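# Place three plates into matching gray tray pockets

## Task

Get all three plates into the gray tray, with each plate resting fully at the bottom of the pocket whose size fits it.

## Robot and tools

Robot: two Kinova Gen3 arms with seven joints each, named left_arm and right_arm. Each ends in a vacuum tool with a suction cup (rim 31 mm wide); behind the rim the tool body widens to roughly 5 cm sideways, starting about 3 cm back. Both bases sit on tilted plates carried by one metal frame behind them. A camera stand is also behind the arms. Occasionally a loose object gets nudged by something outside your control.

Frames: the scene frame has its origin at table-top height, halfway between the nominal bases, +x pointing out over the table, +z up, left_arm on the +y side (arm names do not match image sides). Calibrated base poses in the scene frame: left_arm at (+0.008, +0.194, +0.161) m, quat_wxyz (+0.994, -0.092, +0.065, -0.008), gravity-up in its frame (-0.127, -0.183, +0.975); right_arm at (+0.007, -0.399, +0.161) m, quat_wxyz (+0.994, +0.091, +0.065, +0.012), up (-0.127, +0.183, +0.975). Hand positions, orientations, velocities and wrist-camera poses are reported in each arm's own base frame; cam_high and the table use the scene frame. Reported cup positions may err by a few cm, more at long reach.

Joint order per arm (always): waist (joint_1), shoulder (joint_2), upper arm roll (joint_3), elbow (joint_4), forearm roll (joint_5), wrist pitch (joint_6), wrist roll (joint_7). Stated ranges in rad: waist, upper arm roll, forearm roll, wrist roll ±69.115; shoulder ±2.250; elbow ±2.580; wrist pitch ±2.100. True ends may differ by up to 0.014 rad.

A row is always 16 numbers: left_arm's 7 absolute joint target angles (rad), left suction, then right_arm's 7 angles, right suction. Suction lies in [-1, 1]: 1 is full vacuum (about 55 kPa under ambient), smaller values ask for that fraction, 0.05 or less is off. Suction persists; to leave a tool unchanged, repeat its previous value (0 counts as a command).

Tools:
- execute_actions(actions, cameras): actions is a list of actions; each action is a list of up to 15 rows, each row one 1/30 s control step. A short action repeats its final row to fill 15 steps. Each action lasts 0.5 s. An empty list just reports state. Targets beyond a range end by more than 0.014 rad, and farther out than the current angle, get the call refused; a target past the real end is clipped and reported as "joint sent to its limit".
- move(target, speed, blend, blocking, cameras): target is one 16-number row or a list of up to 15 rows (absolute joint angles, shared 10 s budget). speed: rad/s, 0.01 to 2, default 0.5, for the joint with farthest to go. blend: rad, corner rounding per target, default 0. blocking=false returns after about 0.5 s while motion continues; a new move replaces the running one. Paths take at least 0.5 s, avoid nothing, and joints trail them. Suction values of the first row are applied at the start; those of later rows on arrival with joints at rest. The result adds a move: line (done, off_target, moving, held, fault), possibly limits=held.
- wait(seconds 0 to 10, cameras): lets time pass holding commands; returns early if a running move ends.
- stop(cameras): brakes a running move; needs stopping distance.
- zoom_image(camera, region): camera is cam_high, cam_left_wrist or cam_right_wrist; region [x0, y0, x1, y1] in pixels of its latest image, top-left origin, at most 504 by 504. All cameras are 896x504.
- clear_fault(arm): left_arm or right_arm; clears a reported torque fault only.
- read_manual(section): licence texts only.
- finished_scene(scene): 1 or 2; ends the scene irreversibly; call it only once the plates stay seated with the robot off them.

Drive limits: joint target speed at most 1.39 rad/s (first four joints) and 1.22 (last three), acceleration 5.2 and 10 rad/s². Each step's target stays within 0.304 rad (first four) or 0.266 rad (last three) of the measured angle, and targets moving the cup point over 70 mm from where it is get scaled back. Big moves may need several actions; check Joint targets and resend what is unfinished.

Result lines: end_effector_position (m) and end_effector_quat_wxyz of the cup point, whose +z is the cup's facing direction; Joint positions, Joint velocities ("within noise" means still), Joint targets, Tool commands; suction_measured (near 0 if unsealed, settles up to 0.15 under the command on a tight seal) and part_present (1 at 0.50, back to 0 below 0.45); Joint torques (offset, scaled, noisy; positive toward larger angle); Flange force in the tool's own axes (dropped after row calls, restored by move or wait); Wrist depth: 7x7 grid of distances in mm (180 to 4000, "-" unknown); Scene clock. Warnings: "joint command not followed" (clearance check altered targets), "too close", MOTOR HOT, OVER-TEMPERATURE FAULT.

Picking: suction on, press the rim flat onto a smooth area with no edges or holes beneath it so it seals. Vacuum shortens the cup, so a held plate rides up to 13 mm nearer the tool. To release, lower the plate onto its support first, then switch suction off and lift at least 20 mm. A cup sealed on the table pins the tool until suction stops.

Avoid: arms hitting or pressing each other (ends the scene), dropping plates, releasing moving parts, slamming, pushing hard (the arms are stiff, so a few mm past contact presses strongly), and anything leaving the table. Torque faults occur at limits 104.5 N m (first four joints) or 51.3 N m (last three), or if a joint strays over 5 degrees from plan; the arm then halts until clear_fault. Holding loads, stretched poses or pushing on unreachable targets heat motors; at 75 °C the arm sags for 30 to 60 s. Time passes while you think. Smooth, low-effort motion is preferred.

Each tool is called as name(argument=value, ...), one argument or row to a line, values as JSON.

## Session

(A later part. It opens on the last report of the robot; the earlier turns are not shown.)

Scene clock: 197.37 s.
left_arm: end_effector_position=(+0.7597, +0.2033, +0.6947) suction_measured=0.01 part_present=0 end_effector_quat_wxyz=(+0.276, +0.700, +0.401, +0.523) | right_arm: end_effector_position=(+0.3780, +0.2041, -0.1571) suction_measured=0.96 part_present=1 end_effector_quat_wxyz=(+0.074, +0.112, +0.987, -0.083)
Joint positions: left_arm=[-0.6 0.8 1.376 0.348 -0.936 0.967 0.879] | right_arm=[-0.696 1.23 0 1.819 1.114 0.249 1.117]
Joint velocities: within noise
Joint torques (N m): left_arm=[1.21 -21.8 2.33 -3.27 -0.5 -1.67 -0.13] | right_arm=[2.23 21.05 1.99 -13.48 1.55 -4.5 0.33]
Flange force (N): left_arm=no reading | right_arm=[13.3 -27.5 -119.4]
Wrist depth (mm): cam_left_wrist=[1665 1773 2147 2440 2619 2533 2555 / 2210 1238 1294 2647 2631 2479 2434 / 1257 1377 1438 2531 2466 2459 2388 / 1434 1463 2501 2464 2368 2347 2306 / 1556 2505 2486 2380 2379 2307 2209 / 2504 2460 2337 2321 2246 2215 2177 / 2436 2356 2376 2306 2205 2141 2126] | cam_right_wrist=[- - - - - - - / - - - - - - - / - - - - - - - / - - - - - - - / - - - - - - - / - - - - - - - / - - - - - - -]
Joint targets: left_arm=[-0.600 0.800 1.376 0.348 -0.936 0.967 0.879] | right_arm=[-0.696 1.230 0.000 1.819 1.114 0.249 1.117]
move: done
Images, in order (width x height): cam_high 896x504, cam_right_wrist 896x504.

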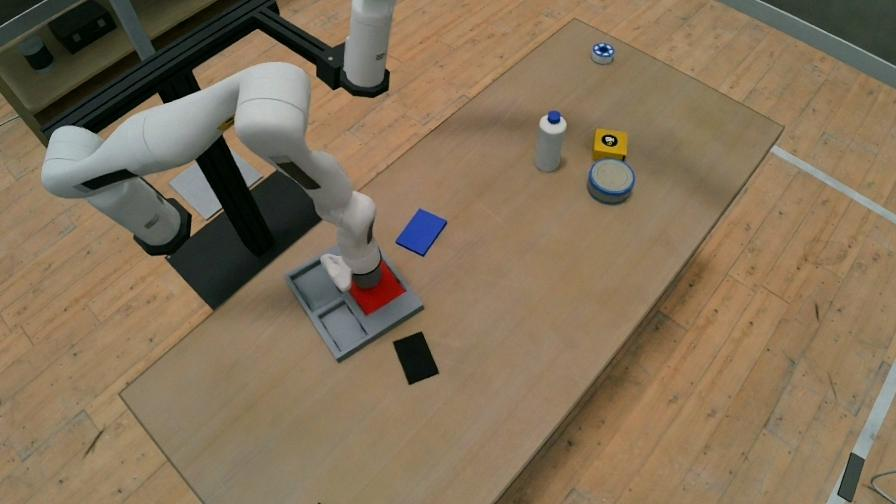

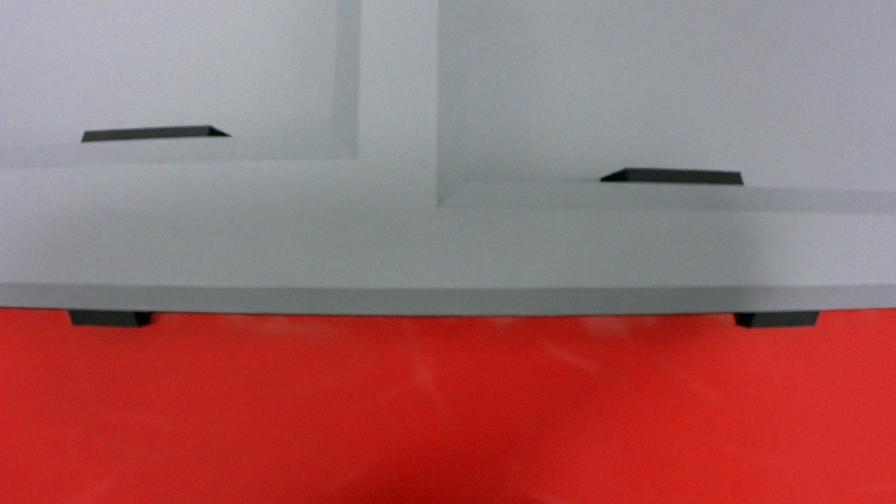

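move(
  target=[-0.6, 0.8, 1.376, 0.348, -0.936, 0.967, 0.879, 0, -0.6985, 1.2195, 0, 1.8239, 1.0937, 0.2517, 1.1355, 1],
  cameras=[],
  speed=0.05,
)

move(
  target=[-0.6, 0.8, 1.376, 0.348, -0.936, 0.967, 0.879, 0, -0.6985, 1.2195, 0, 1.8239, 1.0937, 0.2517, 1.1355, 0],
  cameras=[],
  speed=0.05,
)

wait(
  seconds=1,
  cameras=[],
)

move(
  target=[
    [-0.6, 0.8, 1.376, 0.348, -0.936, 0.967, 0.879, 0, -0.7123, 1.1511, 0, 1.8579, 0.9691, 0.2716, 1.2468, 0],
    [-0.6, 0.8, 1.376, 0.348, -0.936, 0.967, 0.879, 0, -0.7603, 0.9119, 0, 1.9249, 0.595, 0.4029, 1.5983, 0],
    [-0.6, 0.8, 1.376, 0.348, -0.936, 0.967, 0.879, 0, -0.7635, 0.58, 0, 1.7709, 0.2971, 0.8483, 1.952, 0],
  ],
  speed=[0.1,0.3,0.4],
  blend=[0.02,0.04,0],
  cameras=["cam_right_wrist"],
)

zoom_image(
  camera="cam_right_wrist",
  region=[340, 244, 720, 504],
)

Scene clock: 205.73 s.
left_arm: end_effector_position=(+0.7597, +0.2033, +0.6947) suction_measured=0.01 part_present=0 end_effector_quat_wxyz=(+0.276, +0.700, +0.401, +0.523) | right_arm: end_effector_position=(+0.3776, +0.2050, -0.1528) suction_measured=0.99 part_present=1 end_effector_quat_wxyz=(+0.074, +0.112, +0.987, -0.084)
Joint positions: left_arm=[-0.6 0.8 1.376 0.348 -0.936 0.967 0.879] | right_arm=[-0.698 1.22 0 1.824 1.094 0.252 1.136]
Joint velocities: within noise
Joint torques (N m): left_arm=[1.2 -21.79 2.3 -3.35 -0.47 -1.69 -0.17] | right_arm=[-5.49 -17.63 -2.17 0.23 -0.07 0.1 0.29]
Flange force (N): left_arm=no reading | right_arm=[-3.7 0.3 3.9]
Wrist depth (mm): cam_left_wrist=[1666 1782 2158 2428 2542 2606 2525 / 2165 1237 1303 2641 2609 2458 2481 / 1270 1381 1433 2534 2476 2400 2417 / 1443 1475 2547 2490 2474 2371 2302 / 1556 2561 2472 2438 2313 2307 2237 / 2535 2460 2333 2318 2267 2242 2161 / 2455 2383 2304 2241 2174 2158 2113] | cam_right_wrist=[- - - - - - - / - - - - - - - / - - - - - - - / - - - - - - - / - - - - - - - / - - - - - - - / - - - - - - -]
Joint targets: left_arm=[-0.600 0.800 1.376 0.348 -0.936 0.967 0.879] | right_arm=[-0.698 1.220 0.000 1.824 1.094 0.252 1.136]
move: done
No camera images: "cameras" was empty.

Scene clock: 206.23 s.
left_arm: end_effector_position=(+0.7597, +0.2033, +0.6947) suction_measured=0.01 part_present=0 end_effector_quat_wxyz=(+0.276, +0.700, +0.401, +0.523) | right_arm: end_effector_position=(+0.3775, +0.2050, -0.1528) suction_measured=0.00 part_present=0 end_effector_quat_wxyz=(+0.074, +0.112, +0.987, -0.084)
Joint positions: left_arm=[-0.6 0.8 1.376 0.348 -0.936 0.967 0.879] | right_arm=[-0.699 1.22 0 1.824 1.094 0.252 1.136]
Joint velocities: within noise
Joint torques (N m): left_arm=[1.22 -21.78 2.28 -3.34 -0.49 -1.69 -0.15] | right_arm=[-4.55 -13.88 -1.59 0.08 -0.09 0 0.3]
Flange force (N): left_arm=no reading | right_arm=[-2.9 -0.5 -5.9]
Wrist depth (mm): cam_left_wrist=[1695 1761 2170 2444 2708 2604 2534 / 2206 1239 1278 2610 2601 2495 2448 / 1262 1354 1432 2610 2496 2405 2324 / 1438 1453 2563 2506 2379 2330 2319 / 1541 2532 2492 2437 2345 2259 2217 / 2535 2438 2335 2372 2276 2210 2167 / 2413 2348 2320 2313 2227 2126 2102] | cam_right_wrist=[- - - - - - - / - - - - - - - / - - - - - - - / - - - - - - - / - - - - - - - / - - - - - - - / - - - - - - -]
Joint targets: left_arm=[-0.600 0.800 1.376 0.348 -0.936 0.967 0.879] | right_arm=[-0.699 1.220 0.000 1.824 1.094 0.252 1.136]
move: done
No camera images: "cameras" was empty.

Scene clock: 207.23 s.
left_arm: end_effector_position=(+0.7597, +0.2033, +0.6947) suction_measured=0.01 part_present=0 end_effector_quat_wxyz=(+0.276, +0.700, +0.401, +0.523) | right_arm: end_effector_position=(+0.3776, +0.2050, -0.1528) suction_measured=0.00 part_present=0 end_effector_quat_wxyz=(+0.074, +0.112, +0.987, -0.084)
Joint positions: left_arm=[-0.6 0.8 1.376 0.348 -0.936 0.967 0.879] | right_arm=[-0.699 1.22 0 1.824 1.094 0.252 1.136]
Joint velocities: within noise
Joint torques (N m): left_arm=[1.22 -21.81 2.29 -3.3 -0.48 -1.66 -0.14] | right_arm=[-4.57 -13.89 -1.6 0.1 -0.08 0 0.26]
Flange force (N): left_arm=no reading | right_arm=[-3.1 -0.4 -5.8]
Wrist depth (mm): cam_left_wrist=[1691 1805 2200 2472 2570 2592 2540 / 2132 1249 1283 2531 2582 2448 2408 / 1277 1376 1457 2602 2522 2445 2380 / 1407 1465 2571 2494 2389 2361 2278 / 1553 2534 2533 2428 2368 2272 2244 / 2503 2484 2387 2259 2237 2195 2140 / 2447 2375 2310 2289 2211 2143 2104] | cam_right_wrist=[- - - - - - - / - - - - - - - / - - - - - - - / - - - - - - - / - - - - - - - / - - - - - - - / - - - - - - -]
Joint targets: left_arm=[-0.600 0.800 1.376 0.348 -0.936 0.967 0.879] | right_arm=[-0.699 1.220 0.000 1.824 1.094 0.252 1.136]
Tool commands: left_gripper/suction=+0.0 right_gripper/suction=+0.0
wait: 1.00 s; at rest by 0.17 s
No camera images: "cameras" was empty.

Scene clock: 211.20 s.
left_arm: end_effector_position=(+0.7597, +0.2033, +0.6947) suction_measured=0.01 part_present=0 end_effector_quat_wxyz=(+0.276, +0.700, +0.401, +0.523) | right_arm: end_effector_position=(+0.3803, +0.2456, +0.1462) suction_measured=0.00 part_present=0 end_effector_quat_wxyz=(+0.074, +0.110, +0.988, -0.084)
Joint positions: left_arm=[-0.6 0.8 1.376 0.348 -0.936 0.967 0.879] | right_arm=[-0.764 0.58 0 1.771 0.297 0.848 1.952]
Joint velocities: within noise
Joint torques (N m): left_arm=[1.24 -21.8 2.34 -3.32 -0.49 -1.66 -0.14] | right_arm=[-4.39 -13.28 -2 -3.91 -0.06 0.19 0.28]
Flange force (N): left_arm=no reading | right_arm=[-3.2 0.5 -1.6]
Wrist depth (mm): cam_left_wrist=[1678 1781 2169 2416 2610 2596 2548 / 2220 1247 1288 2604 2570 2473 2455 / 1274 1352 1440 2595 2495 2438 2334 / 1441 1462 2563 2505 2428 2352 2263 / 1560 2584 2461 2436 2342 2285 2231 / 2546 2538 2368 2368 2255 2220 2168 / 2370 2415 2302 2246 2204 2172 2133] | cam_right_wrist=[410 411 411 412 413 413 413 / 410 412 408 408 410 404 414 / 411 411 408 409 410 411 414 / 410 412 389 392 391 391 414 / 401 401 389 398 398 391 414 / 411 401 389 398 399 392 415 / 411 412 389 398 399 391 415]
Joint targets: left_arm=[-0.600 0.800 1.376 0.348 -0.936 0.967 0.879] | right_arm=[-0.764 0.580 0.000 1.771 0.297 0.848 1.952]
move: done
Images, in order (width x height): cam_right_wrist 896x504.

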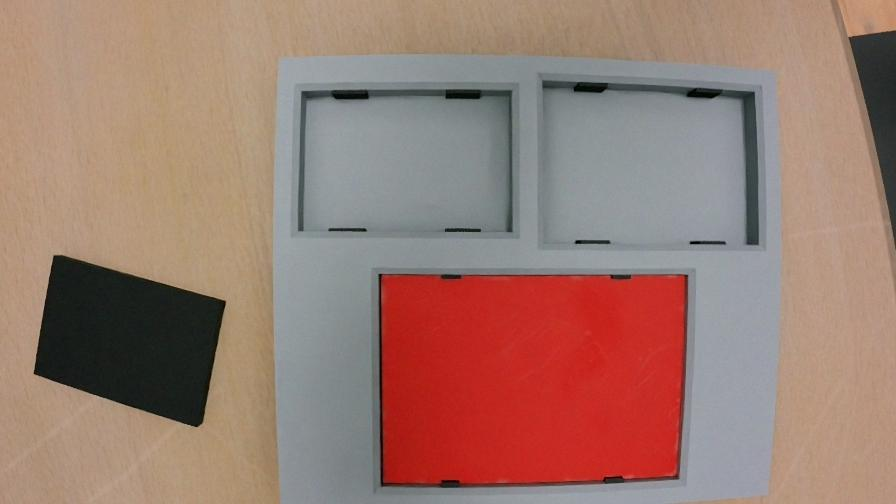

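Scaled by 1.326 from the camera's 896x504 image, which has a finer 1280x720 frame.

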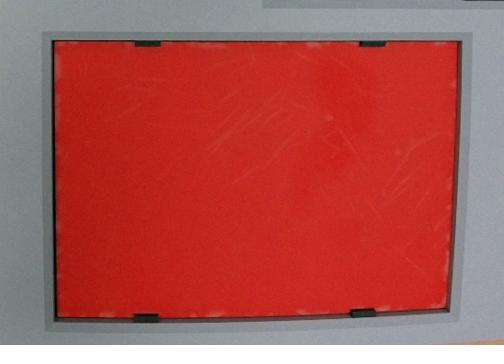

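move(
  target=[-0.6, 0.8, 1.376, 0.348, -0.936, 0.967, 0.879, 0, -0.4305, 1.0547, 0, 1.4003, 0.3566, 0.6777, 1.991, 0],
  cameras=["cam_right_wrist","cam_high"],
)

Scene clock: 219.93 s.
left_arm: end_effector_position=(+0.7597, +0.2033, +0.6947) suction_measured=0.01 part_present=0 end_effector_quat_wxyz=(+0.276, +0.700, +0.401, +0.523) | right_arm: end_effector_position=(+0.5593, +0.1629, -0.0201) suction_measured=0.00 part_present=0 end_effector_quat_wxyz=(+0.083, +0.218, +0.970, -0.076)
Joint positions: left_arm=[-0.6 0.8 1.376 0.348 -0.936 0.967 0.879] | right_arm=[-0.431 1.055 0 1.4 0.357 0.678 1.991]
Joint velocities: within noise
Joint torques (N m): left_arm=[1.14 -21.82 2.33 -3.27 -0.46 -1.66 -0.14] | right_arm=[-5.34 -18.65 -1.79 -3.06 -0.08 0.18 0.29]
Flange force (N): left_arm=no reading | right_arm=[-2.9 0.9 -0.7]
Wrist depth (mm): cam_left_wrist=[1668 1789 2182 2441 2657 2597 2541 / 2186 1245 1300 2634 2616 2542 2426 / 1251 1380 1430 2517 2490 2424 2339 / 1432 1492 2573 2544 2443 2407 2329 / 1546 2548 2504 2441 2323 2282 2192 / 2515 2448 2385 2339 2229 2203 2150 / 2431 2360 2322 2256 2228 2201 2114] | cam_right_wrist=[211 211 212 212 212 206 210 / 211 212 212 212 213 212 210 / 211 212 212 212 213 213 190 / 212 212 212 212 213 213 190 / 212 212 212 212 213 213 191 / 212 212 202 202 202 213 191 / 212 212 202 202 202 213 198]
Joint targets: left_arm=[-0.600 0.800 1.376 0.348 -0.936 0.967 0.879] | right_arm=[-0.430 1.055 0.000 1.400 0.357 0.678 1.991]
move: done
Images, in order (width x height): cam_high 896x504, cam_right_wrist 896x504.

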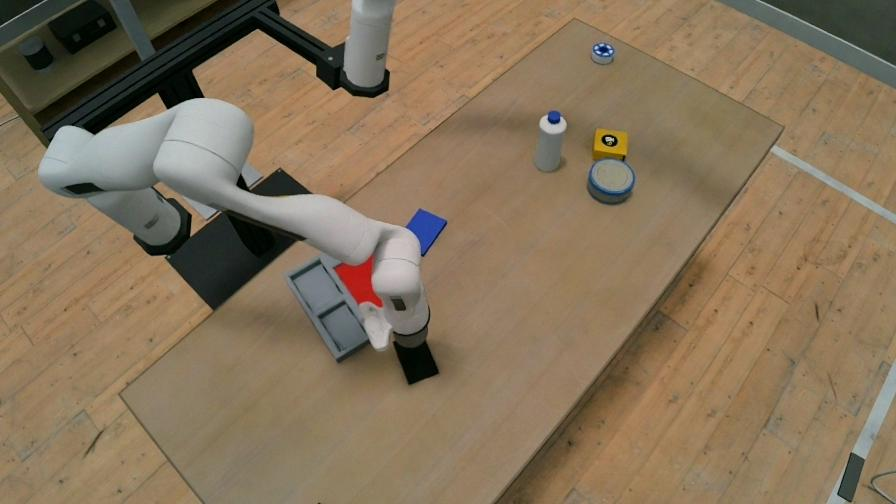

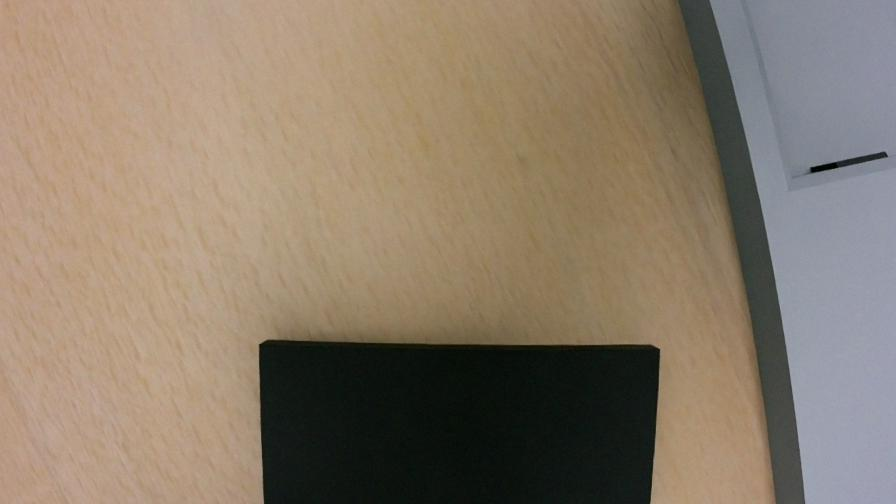

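move(
  target=[-0.6, 0.8, 1.376, 0.348, -0.936, 0.967, 0.879, 0, -0.4004, 1.2373, 0, 1.3351, 0.4202, 0.5624, 1.931, 1],
  cameras=["cam_high"],
  speed=0.08,
)

wait(
  seconds=1,
  cameras=["cam_right_wrist"],
)

Scene clock: 233.57 s.
left_arm: end_effector_position=(+0.7597, +0.2033, +0.6947) suction_measured=0.01 part_present=0 end_effector_quat_wxyz=(+0.276, +0.700, +0.401, +0.523) | right_arm: end_effector_position=(+0.5671, +0.1478, -0.1117) suction_measured=0.34 part_present=0 end_effector_quat_wxyz=(+0.083, +0.224, +0.968, -0.075)
Joint positions: left_arm=[-0.6 0.8 1.376 0.348 -0.936 0.967 0.879] | right_arm=[-0.4 1.237 0 1.335 0.42 0.562 1.931]
Joint velocities: within noise
Joint torques (N m): left_arm=[1.23 -21.77 2.34 -3.37 -0.48 -1.67 -0.12] | right_arm=[-5.66 -19.61 -1.75 -2.38 -0.1 0.17 0.28]
Flange force (N): left_arm=no reading | right_arm=[-3.5 1.2 0.7]
Wrist depth (mm): cam_left_wrist=[1665 1783 2134 2425 2636 2625 2540 / 2168 1247 1298 2635 2528 2465 2447 / 1283 1353 1445 2583 2527 2420 2396 / 1416 1485 2583 2513 2444 2326 2313 / 1543 2500 2451 2401 2301 2283 2250 / 2554 2489 2366 2320 2305 2215 2173 / 2459 2354 2278 2267 2230 2143 2099] | cam_right_wrist=[- - - - - - - / - - - - - - - / - - - - - - - / - - - - - - - / - - - - - - - / - - - - - - - / - - - - - - -]
Joint targets: left_arm=[-0.600 0.800 1.376 0.348 -0.936 0.967 0.879] | right_arm=[-0.400 1.237 0.000 1.335 0.420 0.562 1.931]
move: done
Images, in order (width x height): cam_high 896x504.

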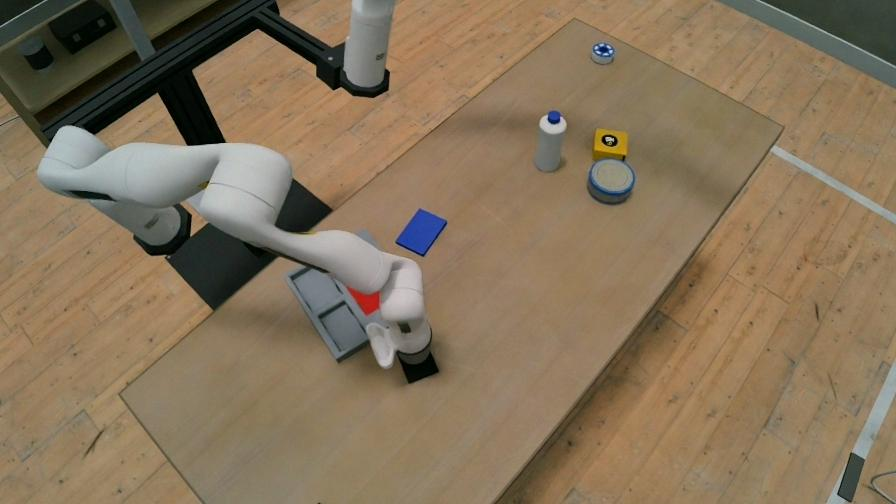

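Scene clock: 234.57 s.
left_arm: end_effector_position=(+0.7597, +0.2033, +0.6947) suction_measured=0.01 part_present=0 end_effector_quat_wxyz=(+0.276, +0.700, +0.401, +0.523) | right_arm: end_effector_position=(+0.5670, +0.1478, -0.1117) suction_measured=0.99 part_present=1 end_effector_quat_wxyz=(+0.083, +0.224, +0.968, -0.075)
Joint positions: left_arm=[-0.6 0.8 1.376 0.348 -0.936 0.967 0.879] | right_arm=[-0.4 1.237 0 1.335 0.42 0.562 1.931]
Joint velocities: within noise
Joint torques (N m): left_arm=[1.24 -21.83 2.3 -3.3 -0.5 -1.66 -0.14] | right_arm=[-5.63 -19.59 -1.76 -2.38 -0.1 0.14 0.29]
Flange force (N): left_arm=no reading | right_arm=[-3.4 1.3 0.7]
Wrist depth (mm): cam_left_wrist=[1681 1765 2151 2424 2626 2597 2568 / 2233 1241 1292 2587 2592 2558 2430 / 1259 1363 1427 2478 2458 2404 2369 / 1421 1480 2569 2448 2442 2408 2308 / 1554 2531 2498 2386 2322 2303 2206 / 2467 2482 2343 2334 2239 2198 2119 / 2441 2320 2285 2284 2217 2173 2087] | cam_right_wrist=[- - - - - - - / - - - - - - - / - - - - - - - / - - - - - - - / - - - - - - - / - - - - - - - / - - - - - - -]
Joint targets: left_arm=[-0.600 0.800 1.376 0.348 -0.936 0.967 0.879] | right_arm=[-0.400 1.237 0.000 1.335 0.420 0.562 1.931]
Tool commands: left_gripper/suction=+0.0 right_gripper/suction=+1.0
wait: 1.00 s; at rest by 0.17 s
Images, in order (width x height): cam_right_wrist 896x504.

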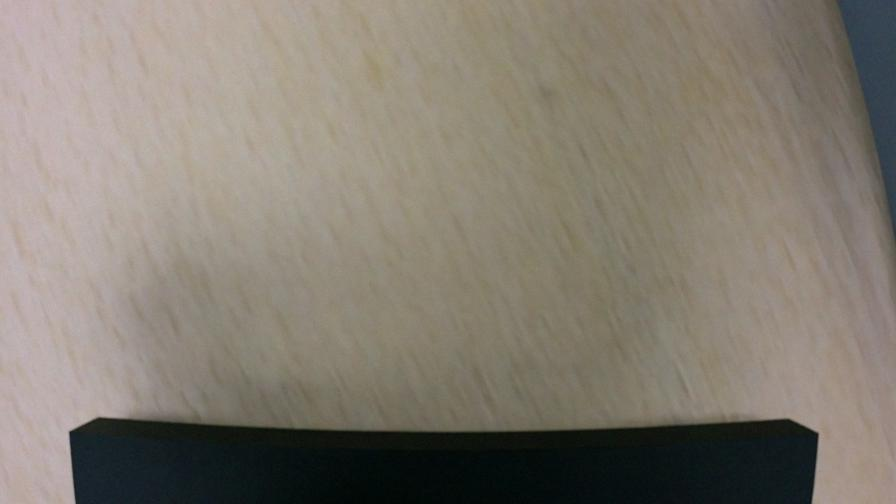

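move(
  target=[
    [-0.6, 0.8, 1.376, 0.348, -0.936, 0.967, 0.879, 0, -0.4305, 1.0547, 0, 1.4003, 0.3566, 0.6777, 1.979, 1],
    [-0.6, 0.8, 1.376, 0.348, -0.936, 0.967, 0.879, 0, -0.4972, 0.788, 0, 2.0311, 0.6583, 0.3696, 1.7993, 1],
  ],
  cameras=["cam_right_wrist","cam_high"],
  speed=[0.12,0.4],
)

zoom_image(
  camera="cam_right_wrist",
  region=[200, 260, 640, 504],
)

Scene clock: 249.73 s.
left_arm: end_effector_position=(+0.7597, +0.2033, +0.6947) suction_measured=0.01 part_present=0 end_effector_quat_wxyz=(+0.276, +0.700, +0.401, +0.523) | right_arm: end_effector_position=(+0.3968, +0.1177, +0.0139) suction_measured=0.98 part_present=1 end_effector_quat_wxyz=(+0.074, +0.111, +0.988, -0.084)
Joint positions: left_arm=[-0.6 0.8 1.376 0.348 -0.936 0.967 0.879] | right_arm=[-0.497 0.788 0 2.031 0.658 0.37 1.799]
Joint velocities: within noise
Joint torques (N m): left_arm=[1.28 -21.77 2.27 -3.36 -0.46 -1.66 -0.17] | right_arm=[-4.4 -14.13 -1.74 -0.93 -0.08 0.17 0.31]
Flange force (N): left_arm=no reading | right_arm=[-3.7 -0.3 -0.1]
Wrist depth (mm): cam_left_wrist=[1680 1765 2142 2480 2646 2629 2530 / 2155 1254 1274 2635 2540 2443 2453 / 1264 1376 1441 2553 2525 2455 2378 / 1439 1467 2553 2497 2376 2366 2310 / 1560 2487 2451 2431 2314 2302 2229 / 2512 2436 2343 2339 2296 2206 2162 / 2461 2388 2331 2227 2191 2161 2097] | cam_right_wrist=[256 257 257 257 258 258 258 / 257 257 257 258 257 258 259 / 257 257 257 258 258 259 259 / 257 257 258 258 258 259 259 / 257 257 235 235 235 236 256 / 257 257 255 256 256 256 256 / - 257 255 255 256 256 -]
Joint targets: left_arm=[-0.600 0.800 1.376 0.348 -0.936 0.967 0.879] | right_arm=[-0.497 0.788 0.000 2.031 0.658 0.370 1.799]
move: done
Images, in order (width x height): cam_high 896x504, cam_right_wrist 896x504.

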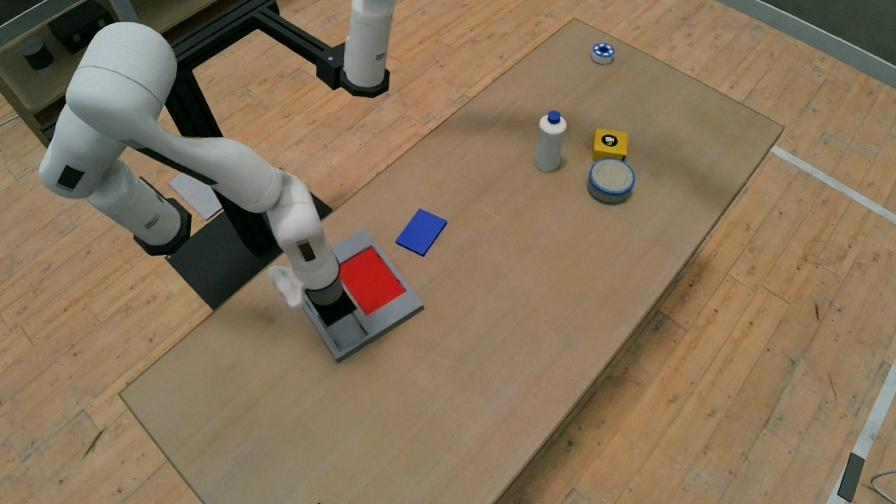

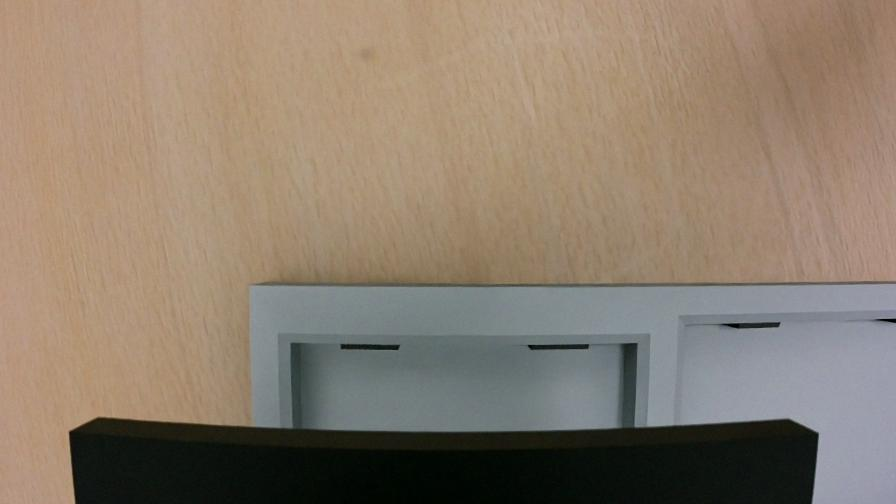

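Scaled by 1.145 from the camera's 896x504 image, which has a finer 1280x720 frame.

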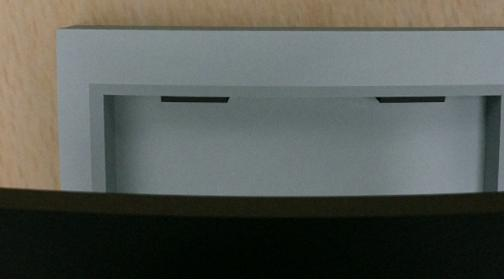

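move(
  target=[-0.6, 0.8, 1.376, 0.348, -0.936, 0.967, 0.879, 0, -0.453, 1.0701, 0, 1.9715, 1.291, 0.2305, 1.1885, 1],
  cameras=["cam_right_wrist"],
  speed=0.15,
)

zoom_image(
  camera="cam_right_wrist",
  region=[40, 340, 240, 484],
)

zoom_image(
  camera="cam_right_wrist",
  region=[660, 340, 860, 484],
)

Scene clock: 271.50 s.
left_arm: end_effector_position=(+0.7597, +0.2033, +0.6947) suction_measured=0.01 part_present=0 end_effector_quat_wxyz=(+0.276, +0.700, +0.401, +0.523) | right_arm: end_effector_position=(+0.4063, +0.1029, -0.0955) suction_measured=0.99 part_present=1 end_effector_quat_wxyz=(+0.074, +0.109, +0.988, -0.084)
Joint positions: left_arm=[-0.6 0.8 1.376 0.348 -0.936 0.967 0.879] | right_arm=[-0.453 1.07 0 1.972 1.291 0.231 1.189]
Joint velocities: within noise
Joint torques (N m): left_arm=[1.17 -21.81 2.33 -3.29 -0.46 -1.64 -0.17] | right_arm=[-4.75 -15.45 -1.71 0.66 -0.11 0.15 0.28]
Flange force (N): no reading
Wrist depth (mm): cam_left_wrist=[1700 1792 2150 2459 2645 2618 2547 / 2215 1250 1304 2625 2601 2516 2480 / 1273 1377 1435 2524 2499 2388 2342 / 1439 1486 2560 2478 2414 2334 2280 / 1557 2571 2478 2403 2298 2250 2241 / 2466 2460 2429 2350 2279 2190 2180 / 2421 2361 2279 2240 2214 2124 2089] | cam_right_wrist=[- - - - - - - / - - - - - - - / - - - - - - - / - - - - - - - / - - - - - - - / - - - - - - - / - - - - - - -]
Joint targets: left_arm=[-0.600 0.800 1.376 0.348 -0.936 0.967 0.879] | right_arm=[-0.453 1.070 0.000 1.972 1.291 0.231 1.189]
move: done
Images, in order (width x height): cam_right_wrist 896x504.

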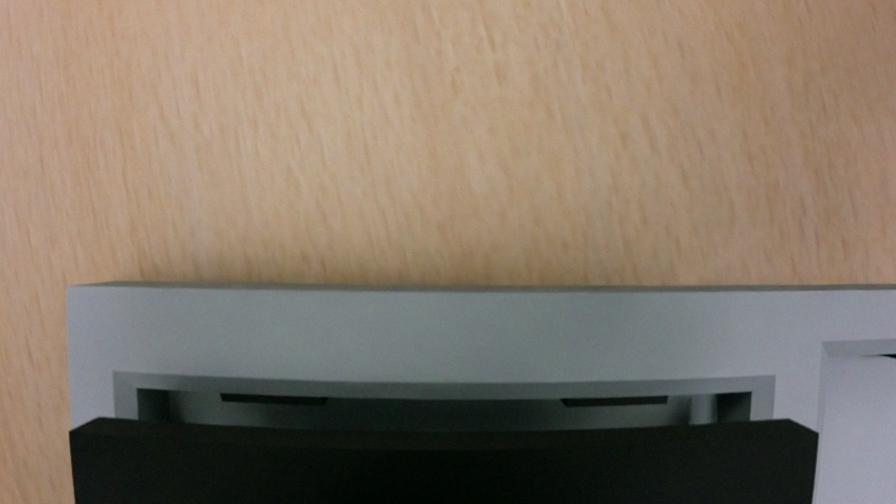

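Scaled by 2.520 from the camera's 896x504 image, which has a finer 1280x720 frame.

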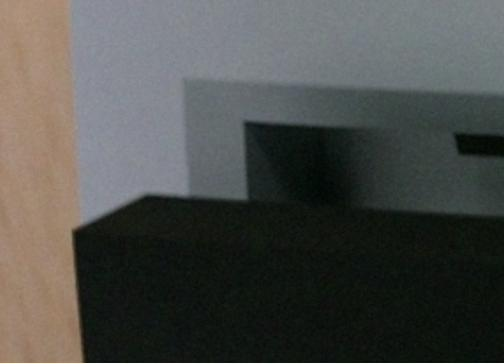

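Scaled by 2.520 from the camera's 896x504 image, which has a finer 1280x720 frame.

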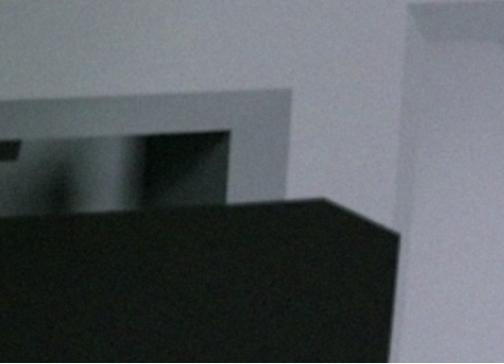

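move(
  target=[-0.6, 0.8, 1.376, 0.348, -0.936, 0.967, 0.879, 0, -0.4422, 1.1177, 0, 1.9512, 1.4116, 0.2241, 1.0734, 1],
  cameras=["cam_right_wrist"],
  speed=0.08,
)

zoom_image(
  camera="cam_right_wrist",
  region=[40, 340, 240, 484],
)

zoom_image(
  camera="cam_right_wrist",
  region=[660, 340, 860, 484],
)

Scene clock: 284.53 s.
left_arm: end_effector_position=(+0.7597, +0.2033, +0.6947) suction_measured=0.01 part_present=0 end_effector_quat_wxyz=(+0.276, +0.700, +0.401, +0.523) | right_arm: end_effector_position=(+0.4083, +0.0990, -0.1140) suction_measured=0.96 part_present=1 end_effector_quat_wxyz=(+0.073, +0.110, +0.988, -0.084)
Joint positions: left_arm=[-0.6 0.8 1.376 0.348 -0.936 0.967 0.879] | right_arm=[-0.442 1.118 0 1.951 1.412 0.224 1.073]
Joint velocities: within noise
Joint torques (N m): left_arm=[1.23 -21.82 2.29 -3.37 -0.46 -1.6 -0.16] | right_arm=[-4.7 -15.45 -1.68 0.89 -0.17 0.15 0.27]
Flange force (N): no reading
Wrist depth (mm): cam_left_wrist=[1662 1755 2157 2430 2662 2627 2550 / 2183 1248 1302 2605 2548 2499 2441 / 1273 1382 1427 2562 2429 2387 2359 / 1435 1477 2509 2466 2358 2307 2302 / 1546 2538 2458 2406 2350 2272 2253 / 2537 2430 2401 2340 2341 2256 2154 / 2471 2436 2354 2276 2221 2130 2107] | cam_right_wrist=[- - - - - - - / - - - - - - - / - - - - - - - / - - - - - - - / - - - - - - - / - - - - - - - / - - - - - - -]
Joint targets: left_arm=[-0.600 0.800 1.376 0.348 -0.936 0.967 0.879] | right_arm=[-0.442 1.118 0.000 1.951 1.412 0.224 1.073]
move: done
Images, in order (width x height): cam_right_wrist 896x504.

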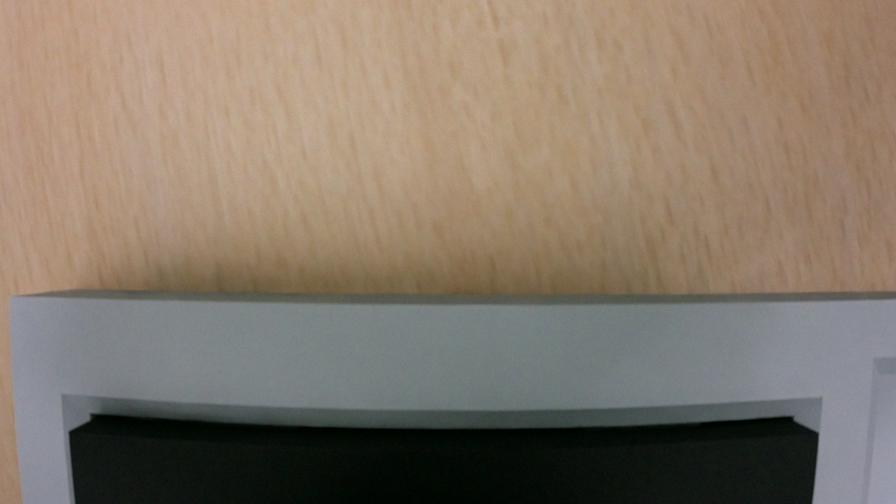

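Scaled by 2.520 from the camera's 896x504 image, which has a finer 1280x720 frame.

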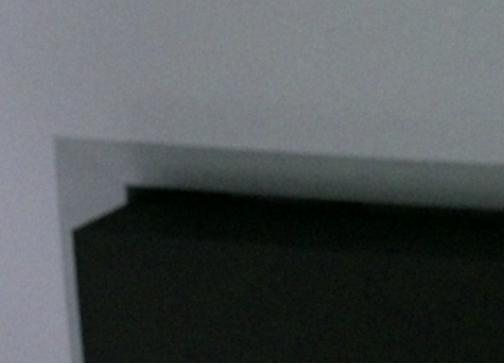

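Scaled by 2.520 from the camera's 896x504 image, which has a finer 1280x720 frame.

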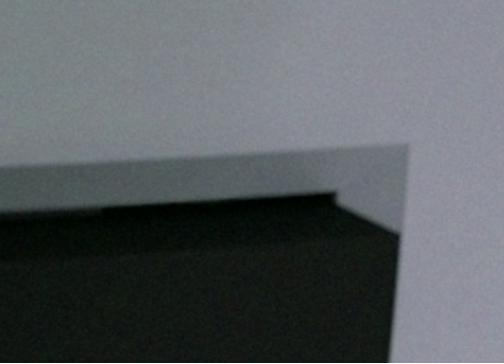

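move(
  target=[-0.6, 0.8, 1.376, 0.348, -0.936, 0.967, 0.879, 0, -0.4389, 1.1327, 0, 1.9444, 1.4507, 0.2221, 1.0367, 1],
  cameras=["cam_right_wrist"],
  speed=0.08,
)

move(
  target=[-0.6, 0.8, 1.376, 0.348, -0.936, 0.967, 0.879, 0, -0.4354, 1.1478, 0, 1.9377, 1.489, 0.2201, 1.002, 1],
  cameras=["cam_right_wrist","cam_high"],
  speed=0.06,
)

zoom_image(
  camera="cam_high",
  region=[270, 230, 440, 380],
)

Scene clock: 294.40 s.
left_arm: end_effector_position=(+0.7597, +0.2033, +0.6947) suction_measured=0.01 part_present=0 end_effector_quat_wxyz=(+0.276, +0.700, +0.401, +0.523) | right_arm: end_effector_position=(+0.4088, +0.0980, -0.1200) suction_measured=0.99 part_present=1 end_effector_quat_wxyz=(+0.073, +0.110, +0.988, -0.084)
Joint positions: left_arm=[-0.6 0.8 1.376 0.348 -0.936 0.967 0.879] | right_arm=[-0.439 1.133 0 1.944 1.451 0.222 1.037]
Joint velocities: within noise
Joint torques (N m): left_arm=[1.21 -21.82 2.3 -3.3 -0.45 -1.67 -0.12] | right_arm=[-4.8 -15.16 -1.92 0.75 -0.11 0.05 0.35]
Flange force (N): no reading
Wrist depth (mm): cam_left_wrist=[1694 1782 2172 2431 2581 2598 2559 / 2173 1256 1286 2567 2596 2470 2445 / 1264 1351 1425 2562 2462 2421 2353 / 1422 1472 2545 2518 2365 2306 2318 / 1570 2537 2473 2419 2310 2254 2212 / 2567 2455 2363 2373 2283 2229 2125 / 2442 2350 2330 2257 2222 2129 2127] | cam_right_wrist=[- - - - - - - / - - - - - - - / - - - - - - - / - - - - - - - / - - - - - - - / - - - - - - - / - - - - - - -]
Joint targets: left_arm=[-0.600 0.800 1.376 0.348 -0.936 0.967 0.879] | right_arm=[-0.439 1.133 0.000 1.944 1.451 0.222 1.037]
move: done
Images, in order (width x height): cam_right_wrist 896x504.

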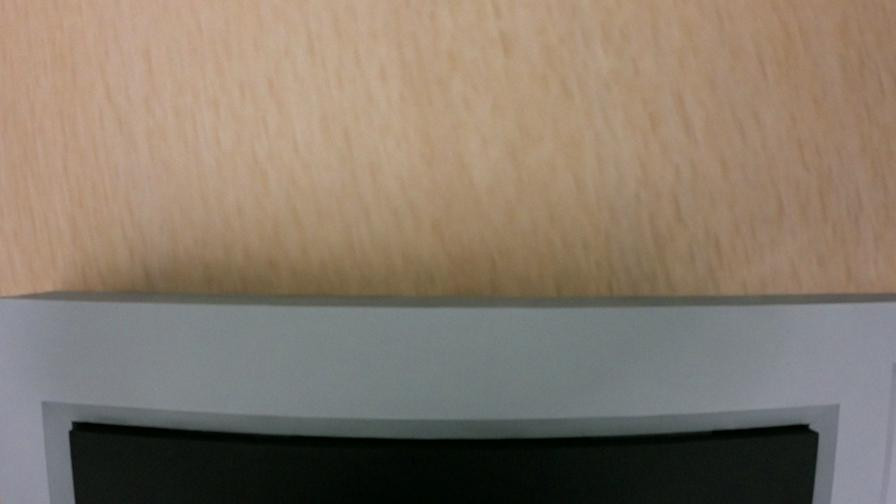

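Scene clock: 295.30 s.
left_arm: end_effector_position=(+0.7597, +0.2033, +0.6947) suction_measured=0.01 part_present=0 end_effector_quat_wxyz=(+0.276, +0.700, +0.401, +0.523) | right_arm: end_effector_position=(+0.4092, +0.0969, -0.1260) suction_measured=0.96 part_present=1 end_effector_quat_wxyz=(+0.073, +0.110, +0.988, -0.084)
Joint positions: left_arm=[-0.6 0.8 1.376 0.348 -0.936 0.967 0.879] | right_arm=[-0.435 1.148 0 1.938 1.489 0.22 1.002]
Joint velocities: within noise
Joint torques (N m): left_arm=[1.19 -21.79 2.36 -3.28 -0.45 -1.64 -0.16] | right_arm=[-5.34 -13.06 -2.93 2.55 -0.28 -0.44 0.3]
Flange force (N): no reading
Wrist depth (mm): cam_left_wrist=[1681 1758 2165 2446 2663 2652 2554 / 2170 1246 1298 2596 2593 2535 2387 / 1270 1370 1449 2545 2503 2428 2412 / 1424 1480 2593 2484 2420 2338 2302 / 1544 2540 2485 2426 2327 2271 2229 / 2505 2471 2390 2300 2238 2200 2158 / 2438 2398 2287 2258 2204 2179 2099] | cam_right_wrist=[- - - - - - - / - - - - - - - / - - - - - - - / - - - - - - - / - - - - - - - / - - - - - - - / - - - - - - -]
Joint targets: left_arm=[-0.600 0.800 1.376 0.348 -0.936 0.967 0.879] | right_arm=[-0.435 1.148 0.000 1.938 1.489 0.220 1.002]
move: done
Images, in order (width x height): cam_high 896x504, cam_right_wrist 896x504.

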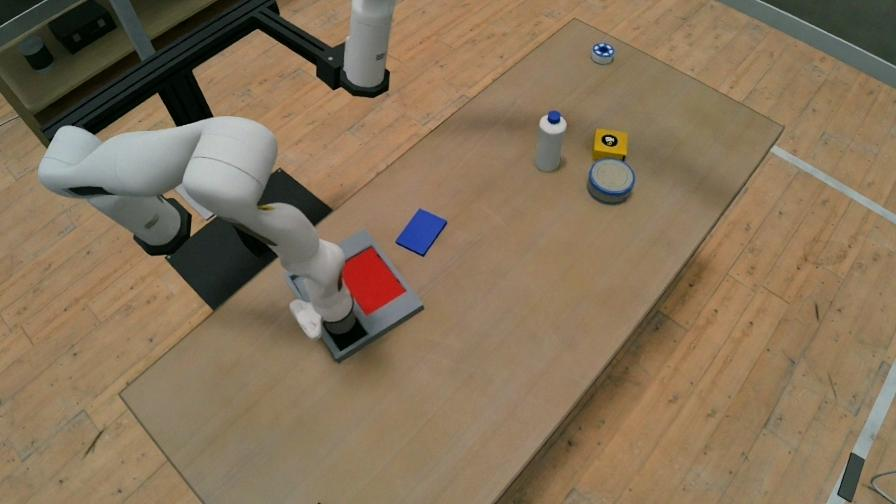

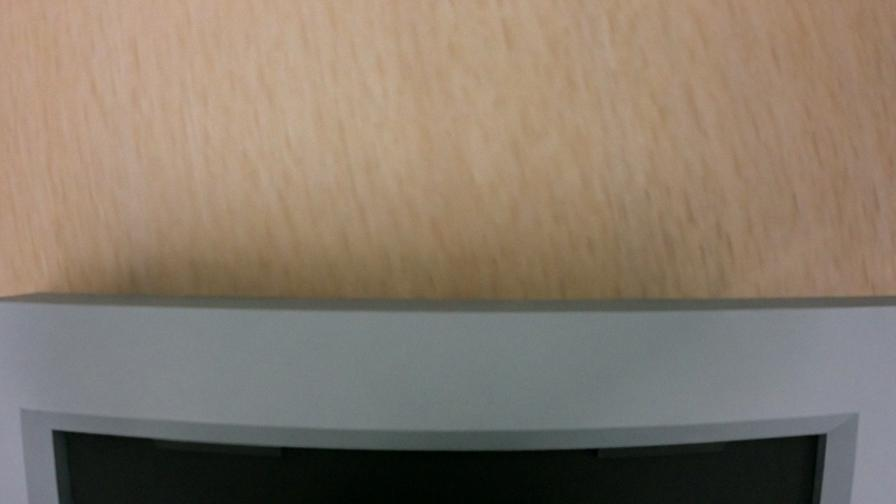

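Scaled by 2.965 from the camera's 896x504 image, which has a finer 1280x720 frame.

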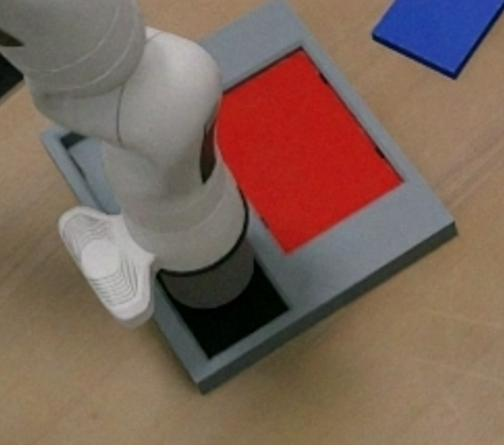

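move(
  target=[-0.6, 0.8, 1.376, 0.348, -0.936, 0.967, 0.879, 0, -0.4323, 1.1603, 0, 1.9323, 1.521, 0.2184, 0.971, 1],
  cameras=["cam_right_wrist","cam_high"],
  speed=0.06,
)

zoom_image(
  camera="cam_high",
  region=[270, 230, 440, 380],
)

Scene clock: 299.53 s.
left_arm: end_effector_position=(+0.7597, +0.2033, +0.6947) suction_measured=0.01 part_present=0 end_effector_quat_wxyz=(+0.276, +0.700, +0.401, +0.523) | right_arm: end_effector_position=(+0.4093, +0.0960, -0.1309) suction_measured=0.99 part_present=1 end_effector_quat_wxyz=(+0.072, +0.110, +0.988, -0.083)
Joint positions: left_arm=[-0.6 0.8 1.376 0.348 -0.936 0.967 0.879] | right_arm=[-0.432 1.16 0 1.932 1.521 0.218 0.971]
Joint velocities: within noise
Joint torques (N m): left_arm=[1.16 -21.79 2.29 -3.33 -0.46 -1.64 -0.14] | right_arm=[-2.58 -0.95 -1.17 -2.23 0.19 -0.7 0.28]
Flange force (N): no reading
Wrist depth (mm): cam_left_wrist=[1696 1757 2157 2467 2636 2536 2542 / 2159 1245 1282 2655 2537 2540 2437 / 1269 1362 1431 2550 2474 2438 2381 / 1434 1460 2485 2516 2377 2368 2282 / 1565 2518 2444 2387 2361 2302 2218 / 2540 2468 2385 2354 2286 2204 2130 / 2405 2375 2336 2272 2185 2181 2104] | cam_right_wrist=[- - - - - - - / - - - - - - - / - - - - - - - / - - - - - - - / - - - - - - - / - - - - - - - / - - - - - - -]
Joint targets: left_arm=[-0.600 0.800 1.376 0.348 -0.936 0.967 0.879] | right_arm=[-0.432 1.160 0.000 1.932 1.521 0.218 0.971]
move: done
Images, in order (width x height): cam_high 896x504, cam_right_wrist 896x504.

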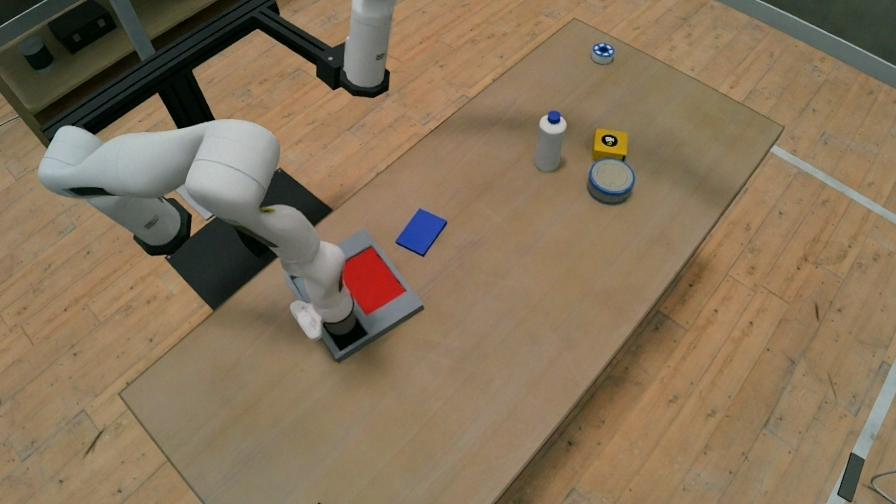

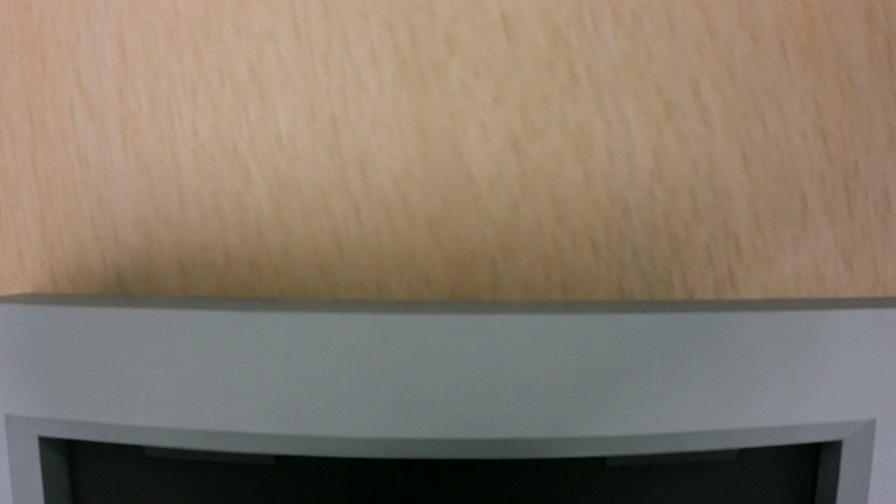

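Scaled by 2.965 from the camera's 896x504 image, which has a finer 1280x720 frame.

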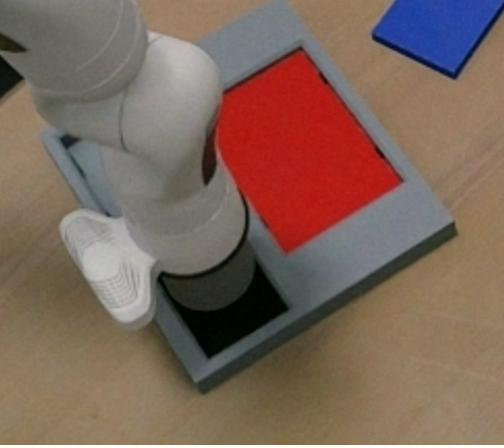

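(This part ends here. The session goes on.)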